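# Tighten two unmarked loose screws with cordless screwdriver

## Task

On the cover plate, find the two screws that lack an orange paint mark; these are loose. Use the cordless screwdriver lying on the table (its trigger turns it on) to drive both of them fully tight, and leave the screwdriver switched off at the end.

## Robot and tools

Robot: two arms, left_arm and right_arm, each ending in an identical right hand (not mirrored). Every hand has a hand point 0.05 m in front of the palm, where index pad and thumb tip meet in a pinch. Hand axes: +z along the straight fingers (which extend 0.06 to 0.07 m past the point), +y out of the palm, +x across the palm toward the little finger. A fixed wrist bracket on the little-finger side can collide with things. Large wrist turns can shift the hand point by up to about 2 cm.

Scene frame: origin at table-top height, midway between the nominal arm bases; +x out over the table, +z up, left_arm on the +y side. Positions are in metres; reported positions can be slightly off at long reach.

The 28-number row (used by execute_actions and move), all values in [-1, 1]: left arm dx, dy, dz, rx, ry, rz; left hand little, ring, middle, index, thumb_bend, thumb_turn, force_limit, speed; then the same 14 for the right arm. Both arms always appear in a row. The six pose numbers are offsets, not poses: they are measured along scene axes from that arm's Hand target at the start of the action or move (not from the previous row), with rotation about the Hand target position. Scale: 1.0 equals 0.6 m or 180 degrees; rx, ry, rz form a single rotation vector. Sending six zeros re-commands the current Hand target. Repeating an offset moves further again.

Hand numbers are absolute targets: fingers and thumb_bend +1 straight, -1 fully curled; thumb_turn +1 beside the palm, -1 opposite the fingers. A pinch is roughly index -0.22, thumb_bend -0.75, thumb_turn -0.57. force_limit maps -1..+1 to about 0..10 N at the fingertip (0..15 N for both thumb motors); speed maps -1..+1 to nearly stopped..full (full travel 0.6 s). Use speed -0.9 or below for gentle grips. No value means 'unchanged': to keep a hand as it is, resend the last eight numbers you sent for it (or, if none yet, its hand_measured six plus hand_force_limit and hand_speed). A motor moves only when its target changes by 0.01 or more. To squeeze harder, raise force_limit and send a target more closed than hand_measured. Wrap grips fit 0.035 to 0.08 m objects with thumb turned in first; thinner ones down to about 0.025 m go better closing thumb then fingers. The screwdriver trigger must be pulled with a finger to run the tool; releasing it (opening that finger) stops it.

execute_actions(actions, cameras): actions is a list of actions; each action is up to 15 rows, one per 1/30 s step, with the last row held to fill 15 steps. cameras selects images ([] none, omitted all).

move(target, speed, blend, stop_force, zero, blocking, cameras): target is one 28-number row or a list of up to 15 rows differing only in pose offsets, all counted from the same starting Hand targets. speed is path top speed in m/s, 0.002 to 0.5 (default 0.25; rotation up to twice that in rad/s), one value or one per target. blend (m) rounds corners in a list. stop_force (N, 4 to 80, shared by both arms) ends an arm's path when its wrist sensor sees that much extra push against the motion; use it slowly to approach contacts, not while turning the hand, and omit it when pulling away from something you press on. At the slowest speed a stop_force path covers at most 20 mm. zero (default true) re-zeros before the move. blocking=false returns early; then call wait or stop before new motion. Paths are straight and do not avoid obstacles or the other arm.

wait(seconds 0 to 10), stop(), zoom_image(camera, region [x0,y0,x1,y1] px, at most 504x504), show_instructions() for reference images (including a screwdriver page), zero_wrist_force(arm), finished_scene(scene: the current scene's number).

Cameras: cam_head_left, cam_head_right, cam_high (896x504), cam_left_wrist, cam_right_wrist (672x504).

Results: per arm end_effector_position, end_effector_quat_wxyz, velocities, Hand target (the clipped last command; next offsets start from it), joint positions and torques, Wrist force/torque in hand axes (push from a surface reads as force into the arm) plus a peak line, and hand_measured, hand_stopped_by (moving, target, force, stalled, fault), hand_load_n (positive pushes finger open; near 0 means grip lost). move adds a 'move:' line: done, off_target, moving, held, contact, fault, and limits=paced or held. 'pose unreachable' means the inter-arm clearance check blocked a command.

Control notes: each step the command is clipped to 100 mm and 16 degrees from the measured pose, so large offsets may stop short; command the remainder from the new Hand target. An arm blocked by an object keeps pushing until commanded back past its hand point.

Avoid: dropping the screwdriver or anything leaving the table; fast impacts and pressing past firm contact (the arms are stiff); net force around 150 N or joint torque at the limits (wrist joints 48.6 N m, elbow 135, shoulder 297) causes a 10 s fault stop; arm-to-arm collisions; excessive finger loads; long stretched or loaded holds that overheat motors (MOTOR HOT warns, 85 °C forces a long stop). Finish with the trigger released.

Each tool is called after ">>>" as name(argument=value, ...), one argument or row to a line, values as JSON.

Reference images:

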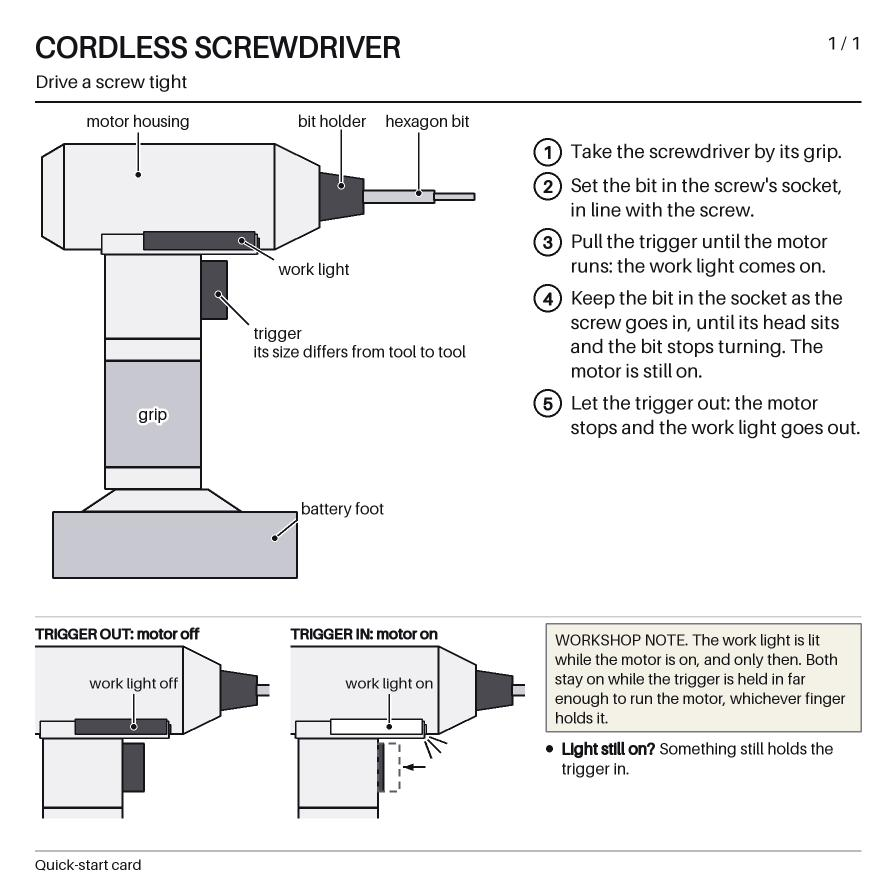

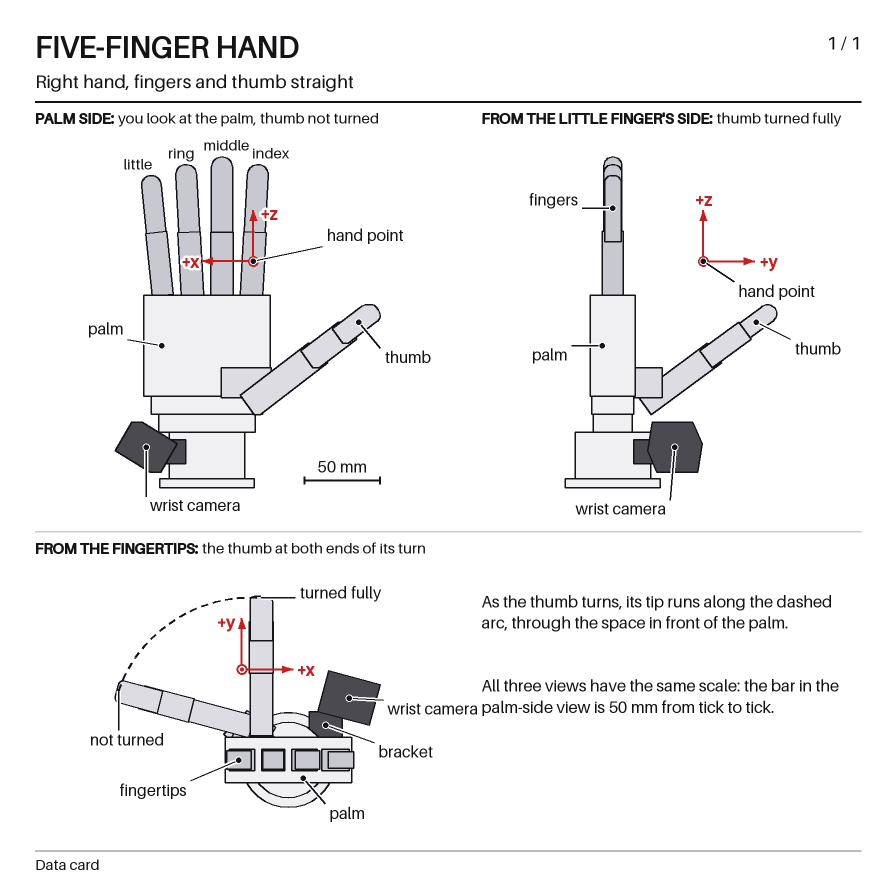

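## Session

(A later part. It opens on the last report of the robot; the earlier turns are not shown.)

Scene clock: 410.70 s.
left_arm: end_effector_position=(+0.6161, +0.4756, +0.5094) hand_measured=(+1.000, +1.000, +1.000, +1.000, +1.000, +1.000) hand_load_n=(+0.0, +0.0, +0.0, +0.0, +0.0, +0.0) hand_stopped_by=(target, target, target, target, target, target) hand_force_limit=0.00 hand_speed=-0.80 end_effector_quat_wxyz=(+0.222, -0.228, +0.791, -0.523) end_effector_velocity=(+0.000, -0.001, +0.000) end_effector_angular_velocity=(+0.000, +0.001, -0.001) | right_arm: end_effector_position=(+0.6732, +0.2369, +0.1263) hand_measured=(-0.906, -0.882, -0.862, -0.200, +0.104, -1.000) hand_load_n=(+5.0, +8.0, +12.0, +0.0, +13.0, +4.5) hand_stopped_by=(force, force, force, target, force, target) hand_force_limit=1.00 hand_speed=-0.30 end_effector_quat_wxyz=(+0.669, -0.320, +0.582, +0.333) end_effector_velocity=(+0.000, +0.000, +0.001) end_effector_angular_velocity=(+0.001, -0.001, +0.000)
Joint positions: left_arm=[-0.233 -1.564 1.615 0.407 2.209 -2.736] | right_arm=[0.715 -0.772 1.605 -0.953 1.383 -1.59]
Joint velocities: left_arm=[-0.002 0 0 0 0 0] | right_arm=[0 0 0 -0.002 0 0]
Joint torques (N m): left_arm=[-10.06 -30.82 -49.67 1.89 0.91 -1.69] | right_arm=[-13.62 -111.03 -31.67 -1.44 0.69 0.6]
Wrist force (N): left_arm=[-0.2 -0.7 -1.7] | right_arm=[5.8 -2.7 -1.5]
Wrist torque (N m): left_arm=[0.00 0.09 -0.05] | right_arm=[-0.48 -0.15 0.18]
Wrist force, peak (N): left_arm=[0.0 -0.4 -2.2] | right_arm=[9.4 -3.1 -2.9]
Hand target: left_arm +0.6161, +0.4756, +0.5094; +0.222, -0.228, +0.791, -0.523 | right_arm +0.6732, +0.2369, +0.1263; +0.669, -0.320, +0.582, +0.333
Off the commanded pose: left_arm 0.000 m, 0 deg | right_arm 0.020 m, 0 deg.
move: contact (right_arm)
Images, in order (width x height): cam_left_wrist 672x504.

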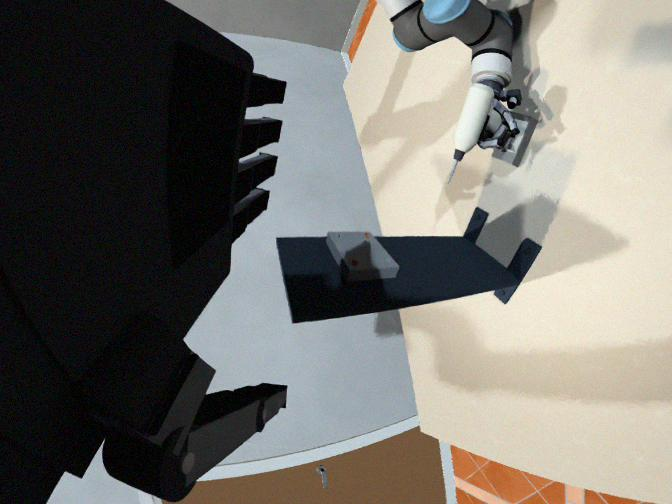

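>>> move(
  target=[
    [0,0,0,0,0,0,1,1,1,1,1,1,0,-0.8,0,0,0.005,0,0,0,-0.99,-0.99,-1,-0.2,-1,-1,1,-0.3],
    [0,0,0,0,0,0,1,1,1,1,1,1,0,-0.8,0,0,0.005,-0.01053,0.01432,0,-0.99,-0.99,-1,-0.2,-1,-1,1,-0.3],
  ],
  speed=0.05,
  cameras=[],
)

>>> move(
  target=[0,0,0,0,0,0,1,1,1,1,1,1,0,-0.8,0,0,-0.04,0,0,0,-0.99,-0.99,-1,-0.2,-1,-1,1,-0.3],
  speed=0.005,
  stop_force=7,
  cameras=[],
)

Scene clock: 411.90 s.
left_arm: end_effector_position=(+0.6161, +0.4756, +0.5094) hand_measured=(+1.000, +1.000, +1.000, +1.000, +1.000, +1.000) hand_load_n=(+0.0, +0.0, +0.0, +0.0, +0.0, +0.0) hand_stopped_by=(target, target, target, target, target, target) hand_force_limit=0.00 hand_speed=-0.80 end_effector_quat_wxyz=(+0.222, -0.228, +0.791, -0.523) end_effector_velocity=(+0.000, -0.001, +0.000) end_effector_angular_velocity=(+0.001, -0.001, -0.002) | right_arm: end_effector_position=(+0.6732, +0.2369, +0.1295) hand_measured=(-0.906, -0.882, -0.862, -0.200, +0.104, -1.000) hand_load_n=(+5.0, +7.5, +12.0, +0.0, +12.5, +4.5) hand_stopped_by=(force, force, force, target, force, target) hand_force_limit=1.00 hand_speed=-0.30 end_effector_quat_wxyz=(+0.651, -0.323, +0.602, +0.330) end_effector_velocity=(+0.000, +0.000, +0.000) end_effector_angular_velocity=(+0.002, -0.003, +0.000)
Joint positions: left_arm=[-0.233 -1.564 1.615 0.407 2.209 -2.736] | right_arm=[0.715 -0.788 1.595 -0.874 1.384 -1.582]
Joint velocities: left_arm=[-0.002 0 0 -0.001 0 0.001] | right_arm=[0 0 0 -0.004 0 0]
Joint torques (N m): left_arm=[-11.53 -29.17 -49.56 2.01 0.83 -0.97] | right_arm=[14.83 -96.37 -31.01 -7.61 1.78 -0.77]
Wrist force (N): left_arm=[0.0 -0.6 -1.8] | right_arm=[9.1 -3.2 -2.4]
Wrist torque (N m): left_arm=[0.01 0.07 -0.03] | right_arm=[-0.56 -0.33 0.09]
Wrist force, peak (N): left_arm=[-0.3 -0.3 -2.1] | right_arm=[9.9 -2.6 -3.2]
Hand target: left_arm +0.6161, +0.4756, +0.5094; +0.222, -0.228, +0.791, -0.523 | right_arm +0.6732, +0.2369, +0.1293; +0.651, -0.324, +0.602, +0.330
Off the commanded pose: left_arm 0.000 m, 0 deg | right_arm 0.000 m, 0 deg.
move: done
No camera images: "cameras" was empty.

Scene clock: 413.67 s.
left_arm: end_effector_position=(+0.6161, +0.4756, +0.5094) hand_measured=(+1.000, +1.000, +1.000, +1.000, +1.000, +1.000) hand_load_n=(+0.0, +0.0, +0.0, +0.0, +0.0, +0.0) hand_stopped_by=(target, target, target, target, target, target) hand_force_limit=0.00 hand_speed=-0.80 end_effector_quat_wxyz=(+0.222, -0.228, +0.791, -0.523) end_effector_velocity=(+0.000, +0.000, +0.000) end_effector_angular_velocity=(+0.000, +0.000, +0.000) | right_arm: end_effector_position=(+0.6732, +0.2369, +0.1242) hand_measured=(-0.906, -0.882, -0.862, -0.200, +0.104, -1.000) hand_load_n=(+5.5, +8.0, +12.0, +0.0, +13.0, +4.5) hand_stopped_by=(force, force, force, target, force, target) hand_force_limit=1.00 hand_speed=-0.30 end_effector_quat_wxyz=(+0.651, -0.324, +0.602, +0.330) end_effector_velocity=(+0.000, +0.000, +0.003) end_effector_angular_velocity=(+0.001, -0.001, +0.000)
Joint positions: left_arm=[-0.233 -1.564 1.615 0.407 2.209 -2.736] | right_arm=[0.715 -0.782 1.596 -0.88 1.384 -1.582]
Joint velocities: left_arm=[0 0 0 0 0 0] | right_arm=[0 -0.003 0 0.001 0 0]
Joint torques (N m): left_arm=[-11.27 -29.34 -48.21 2.11 0.63 -1.69] | right_arm=[14.05 -110.31 -27.66 -0.65 0.17 -1.75]
Wrist force (N): left_arm=[-0.1 -0.3 -1.7] | right_arm=[5.1 -3.0 -1.1]
Wrist torque (N m): left_arm=[0.05 0.08 -0.02] | right_arm=[-0.57 -0.55 0.03]
Wrist force, peak (N): left_arm=[-0.3 -0.4 -2.2] | right_arm=[9.6 -3.0 -2.5]
Hand target: left_arm +0.6161, +0.4756, +0.5094; +0.222, -0.228, +0.791, -0.523 | right_arm +0.6732, +0.2369, +0.1242; +0.651, -0.324, +0.602, +0.330
Off the commanded pose: left_arm 0.000 m, 0 deg | right_arm 0.019 m, 0 deg.
move: contact (right_arm)
No camera images: "cameras" was empty.

>>> move(
  target=[0,0,0,0,0,0,1,1,1,1,1,1,0,-0.8,0,0,0,0,0,0,-0.99,-0.99,-1,-0.2,1,-1,1,-0.85],
  cameras=["cam_left_wrist"],
)

>>> zoom_image(
  camera="cam_left_wrist",
  region=[420, 60, 560, 220],
)

Scene clock: 419.40 s.
left_arm: end_effector_position=(+0.6161, +0.4756, +0.5094) hand_measured=(+1.000, +1.000, +1.000, +1.000, +1.000, +1.000) hand_load_n=(+0.0, +0.0, +0.0, +0.0, +0.0, -0.5) hand_stopped_by=(target, target, target, target, target, target) hand_force_limit=0.00 hand_speed=-0.80 end_effector_quat_wxyz=(+0.222, -0.228, +0.791, -0.523) end_effector_velocity=(+0.000, +0.000, +0.000) end_effector_angular_velocity=(+0.000, +0.001, +0.001) | right_arm: end_effector_position=(+0.6732, +0.2369, +0.1242) hand_measured=(-0.908, -0.882, -0.862, -0.200, +0.948, -1.000) hand_load_n=(+0.0, +0.5, +1.5, +0.0, +0.0, +0.0) hand_stopped_by=(force, force, force, target, moving, target) hand_force_limit=1.00 hand_speed=-0.85 end_effector_quat_wxyz=(+0.651, -0.324, +0.602, +0.330) end_effector_velocity=(+0.000, +0.000, +0.001) end_effector_angular_velocity=(+0.001, -0.001, +0.000)
Joint positions: left_arm=[-0.233 -1.564 1.615 0.407 2.209 -2.736] | right_arm=[0.715 -0.782 1.596 -0.88 1.384 -1.582]
Joint velocities: left_arm=[0 0.001 0 0 0 -0.001] | right_arm=[0 -0.001 0 0 0 0]
Joint torques (N m): left_arm=[-7.54 -31.78 -49.56 1.69 0.94 -1.78] | right_arm=[10.44 -95.55 -34.37 -4.77 0.53 -1.59]
Wrist force (N): left_arm=[-0.3 -0.6 -2.0] | right_arm=[3.2 -3.9 -1.3]
Wrist torque (N m): left_arm=[0.03 0.12 -0.05] | right_arm=[-0.60 -0.13 -0.01]
Wrist force, peak (N): left_arm=[-0.4 -0.8 -2.3] | right_arm=[9.2 -2.8 -2.5]
Hand target: left_arm +0.6161, +0.4756, +0.5094; +0.222, -0.228, +0.791, -0.523 | right_arm +0.6732, +0.2369, +0.1242; +0.651, -0.324, +0.602, +0.330
Off the commanded pose: left_arm 0.000 m, 0 deg | right_arm 0.000 m, 0 deg.
move: moving (right_arm; no rest 5 s after the path's end)
Images, in order (width x height): cam_left_wrist 672x504.

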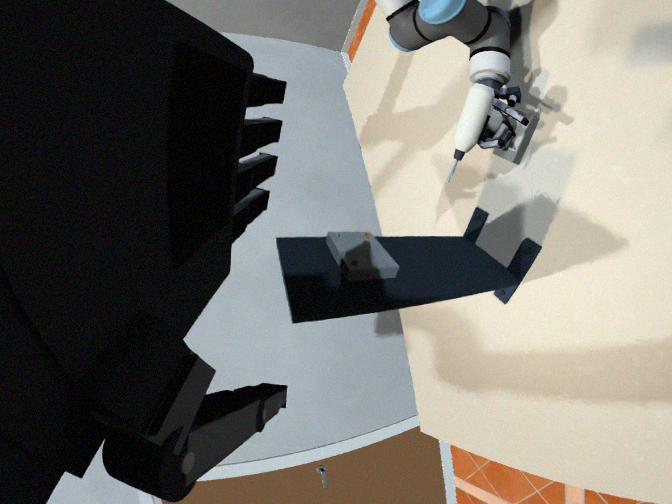

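Scaled by 3.150 from the camera's 672x504 image, which has a finer 960x720 frame.

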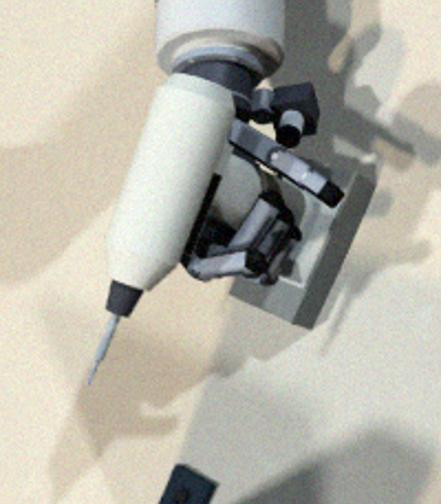

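Now open the fingers gently (index stays out of the trigger by moving open too).

>>> move(
  target=[0,0,0,0,0,0,1,1,1,1,1,1,0,-0.8,0,0,0,0,0,0,0.9,0.9,0.9,0.9,1,-1,1,-0.6],
  cameras=["cam_left_wrist"],
)

>>> zoom_image(
  camera="cam_left_wrist",
  region=[420, 60, 560, 220],
)

Scene clock: 422.50 s.
left_arm: end_effector_position=(+0.6161, +0.4756, +0.5094) hand_measured=(+1.000, +1.000, +1.000, +1.000, +1.000, +1.000) hand_load_n=(+0.0, +0.0, -0.5, +0.0, +0.0, +0.0) hand_stopped_by=(target, target, target, target, target, target) hand_force_limit=0.00 hand_speed=-0.80 end_effector_quat_wxyz=(+0.222, -0.228, +0.791, -0.523) end_effector_velocity=(+0.000, +0.000, +0.000) end_effector_angular_velocity=(-0.001, +0.000, +0.000) | right_arm: end_effector_position=(+0.6732, +0.2369, +0.1242) hand_measured=(+0.900, +0.900, +0.900, +0.900, +1.000, -1.000) hand_load_n=(+0.0, +0.0, +0.0, +0.0, +0.0, -0.5) hand_stopped_by=(target, target, target, target, target, target) hand_force_limit=1.00 hand_speed=-0.60 end_effector_quat_wxyz=(+0.651, -0.324, +0.602, +0.330) end_effector_velocity=(+0.000, +0.000, +0.000) end_effector_angular_velocity=(-0.001, +0.001, +0.000)
Joint positions: left_arm=[-0.233 -1.564 1.615 0.407 2.209 -2.736] | right_arm=[0.715 -0.782 1.596 -0.88 1.384 -1.582]
Joint velocities: left_arm=[0.001 0 0 -0.001 0.001 -0.001] | right_arm=[0 0 0 0.002 0 0]
Joint torques (N m): left_arm=[-9.81 -31.3 -47.63 2.23 0.7 -1.69] | right_arm=[8.57 -94.33 -33.14 -4.35 0.59 -1.66]
Wrist force (N): left_arm=[0.1 -0.2 -2.0] | right_arm=[1.6 -2.8 -1.9]
Wrist torque (N m): left_arm=[0.08 0.05 -0.01] | right_arm=[-0.48 -0.02 -0.13]
Wrist force, peak (N): left_arm=[-0.1 -0.3 -2.3] | right_arm=[1.8 -4.8 -2.4]
Hand target: left_arm +0.6161, +0.4756, +0.5094; +0.222, -0.228, +0.791, -0.523 | right_arm +0.6732, +0.2369, +0.1242; +0.651, -0.324, +0.602, +0.330
Off the commanded pose: left_arm 0.000 m, 0 deg | right_arm 0.000 m, 0 deg.
move: done
Images, in order (width x height): cam_left_wrist 672x504.

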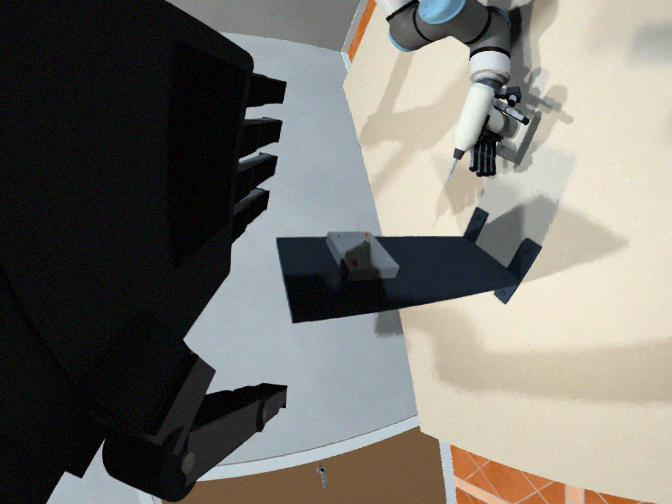

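Scaled by 3.150 from the camera's 672x504 image, which has a finer 960x720 frame.

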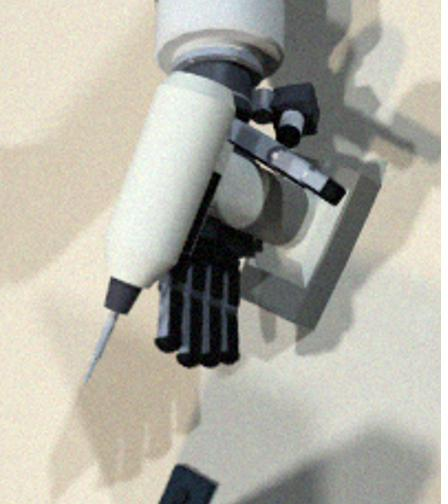

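>>> move(
  target=[
    [0,0,0,0,0,0,1,1,1,1,1,1,0,-0.8,0.0055,-0.0038,0,0,0,0,0.9,0.9,0.9,0.9,1,-1,1,-0.6],
    [0,0,0,0,0,0,1,1,1,1,1,1,0,-0.8,-0.1545,-0.2338,0,0,0,0,0.9,0.9,0.9,0.9,1,-1,1,-0.6],
  ],
  speed=[0.03,0.06],
  cameras=["cam_left_wrist","cam_head_right","cam_head_left"],
)

>>> zoom_image(
  camera="cam_left_wrist",
  region=[420, 60, 560, 220],
)

>>> zoom_image(
  camera="cam_head_right",
  region=[350, 170, 490, 290],
)

Scene clock: 426.00 s.
left_arm: end_effector_position=(+0.6161, +0.4756, +0.5094) hand_measured=(+1.000, +1.000, +1.000, +1.000, +1.000, +1.000) hand_load_n=(+0.0, +0.0, +0.0, +0.0, +0.0, -0.5) hand_stopped_by=(target, target, target, target, target, target) hand_force_limit=0.00 hand_speed=-0.80 end_effector_quat_wxyz=(+0.222, -0.228, +0.791, -0.523) end_effector_velocity=(+0.000, -0.001, +0.000) end_effector_angular_velocity=(+0.000, +0.000, -0.001) | right_arm: end_effector_position=(+0.5806, +0.0964, +0.1242) hand_measured=(+0.900, +0.900, +0.900, +0.900, +1.000, -1.000) hand_load_n=(+0.0, +0.0, +0.0, +0.0, +0.0, +0.0) hand_stopped_by=(target, target, target, target, target, target) hand_force_limit=1.00 hand_speed=-0.60 end_effector_quat_wxyz=(+0.651, -0.323, +0.602, +0.330) end_effector_velocity=(+0.001, +0.001, +0.000) end_effector_angular_velocity=(+0.000, +0.000, +0.000)
Joint positions: left_arm=[-0.233 -1.564 1.615 0.407 2.209 -2.736] | right_arm=[0.662 -0.958 1.972 -1.081 1.331 -1.578]
Joint velocities: left_arm=[-0.001 0 0 0 0 0] | right_arm=[0 0.001 -0.003 0.003 0 0]
Joint torques (N m): left_arm=[-11.15 -32.47 -47.62 2.25 1.18 -1.1] | right_arm=[11.39 -63.55 -30.32 -0.01 1.23 1.76]
Wrist force (N): left_arm=[0.0 -0.1 -1.7] | right_arm=[1.4 -3.1 -1.7]
Wrist torque (N m): left_arm=[0.08 0.08 -0.02] | right_arm=[-0.57 0.00 -0.15]
Wrist force, peak (N): left_arm=[-0.4 -0.2 -2.4] | right_arm=[1.8 -3.4 -2.2]
Hand target: left_arm +0.6161, +0.4756, +0.5094; +0.222, -0.228, +0.791, -0.523 | right_arm +0.5804, +0.0965, +0.1241; +0.651, -0.323, +0.602, +0.330
Off the commanded pose: left_arm 0.000 m, 0 deg | right_arm 0.000 m, 0 deg.
move: done
Images, in order (width x height): cam_head_left 896x504, cam_head_right 896x504, cam_left_wrist 672x504.

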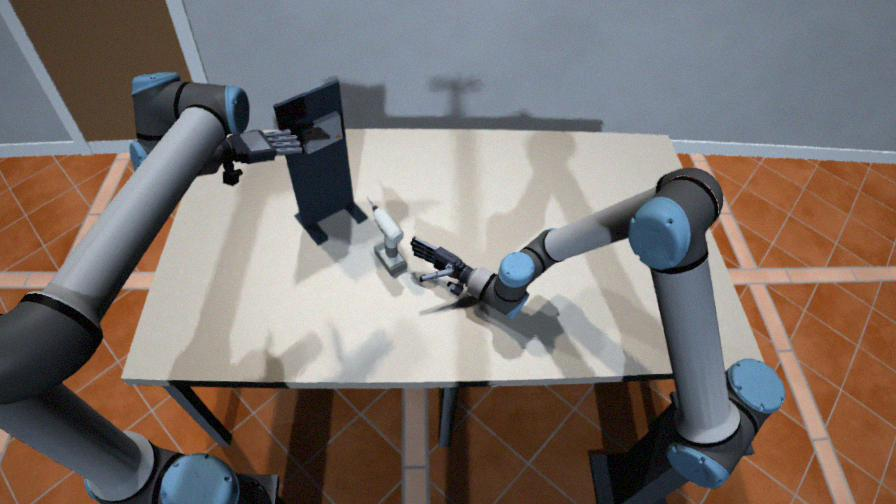

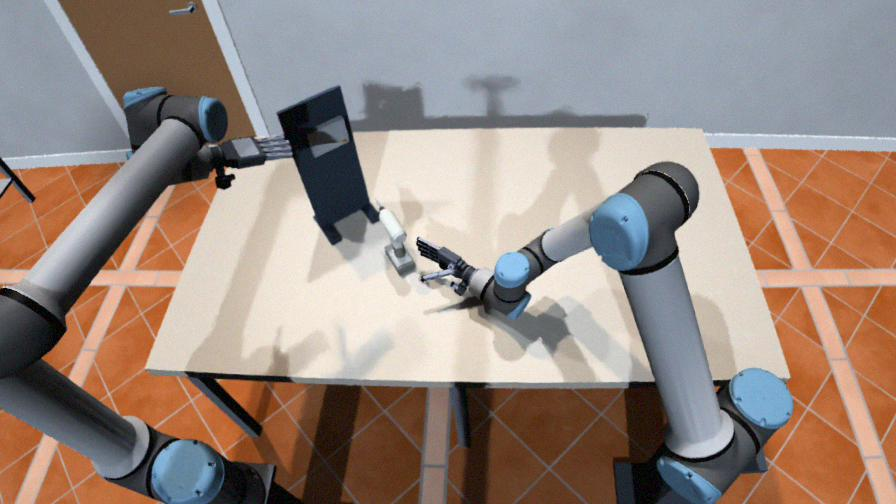

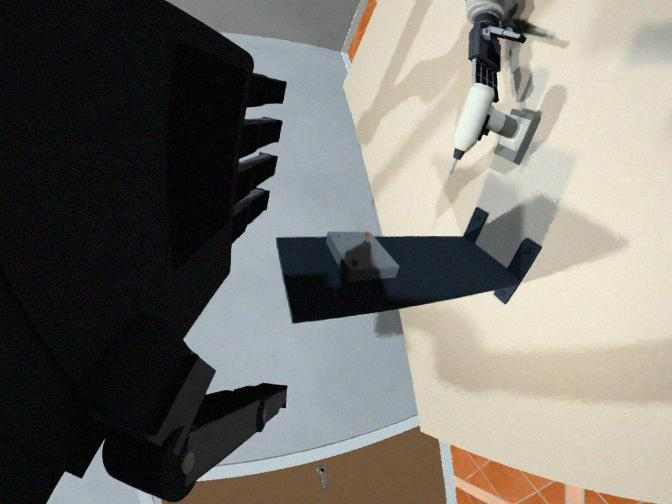

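Scaled by 3.150 from the camera's 672x504 image, which has a finer 960x720 frame.

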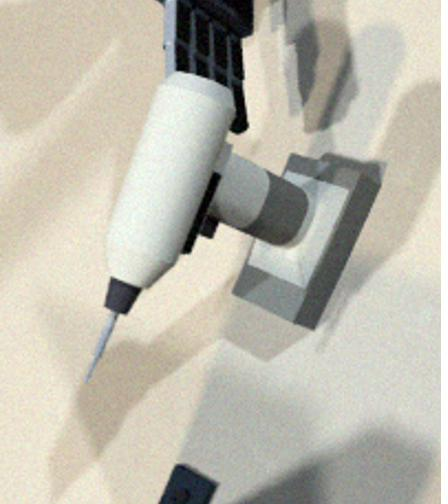

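Scaled by 3.600.

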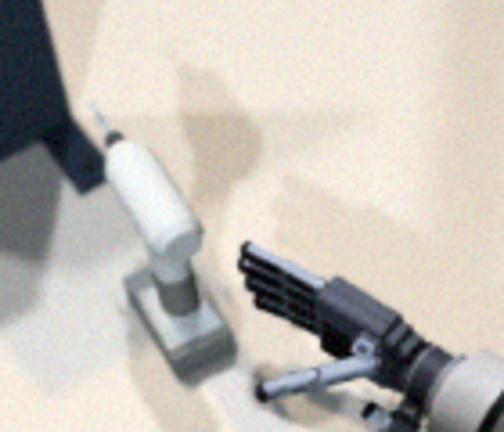

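>>> finished_scene(
  scene=1,
)

The scene is finished.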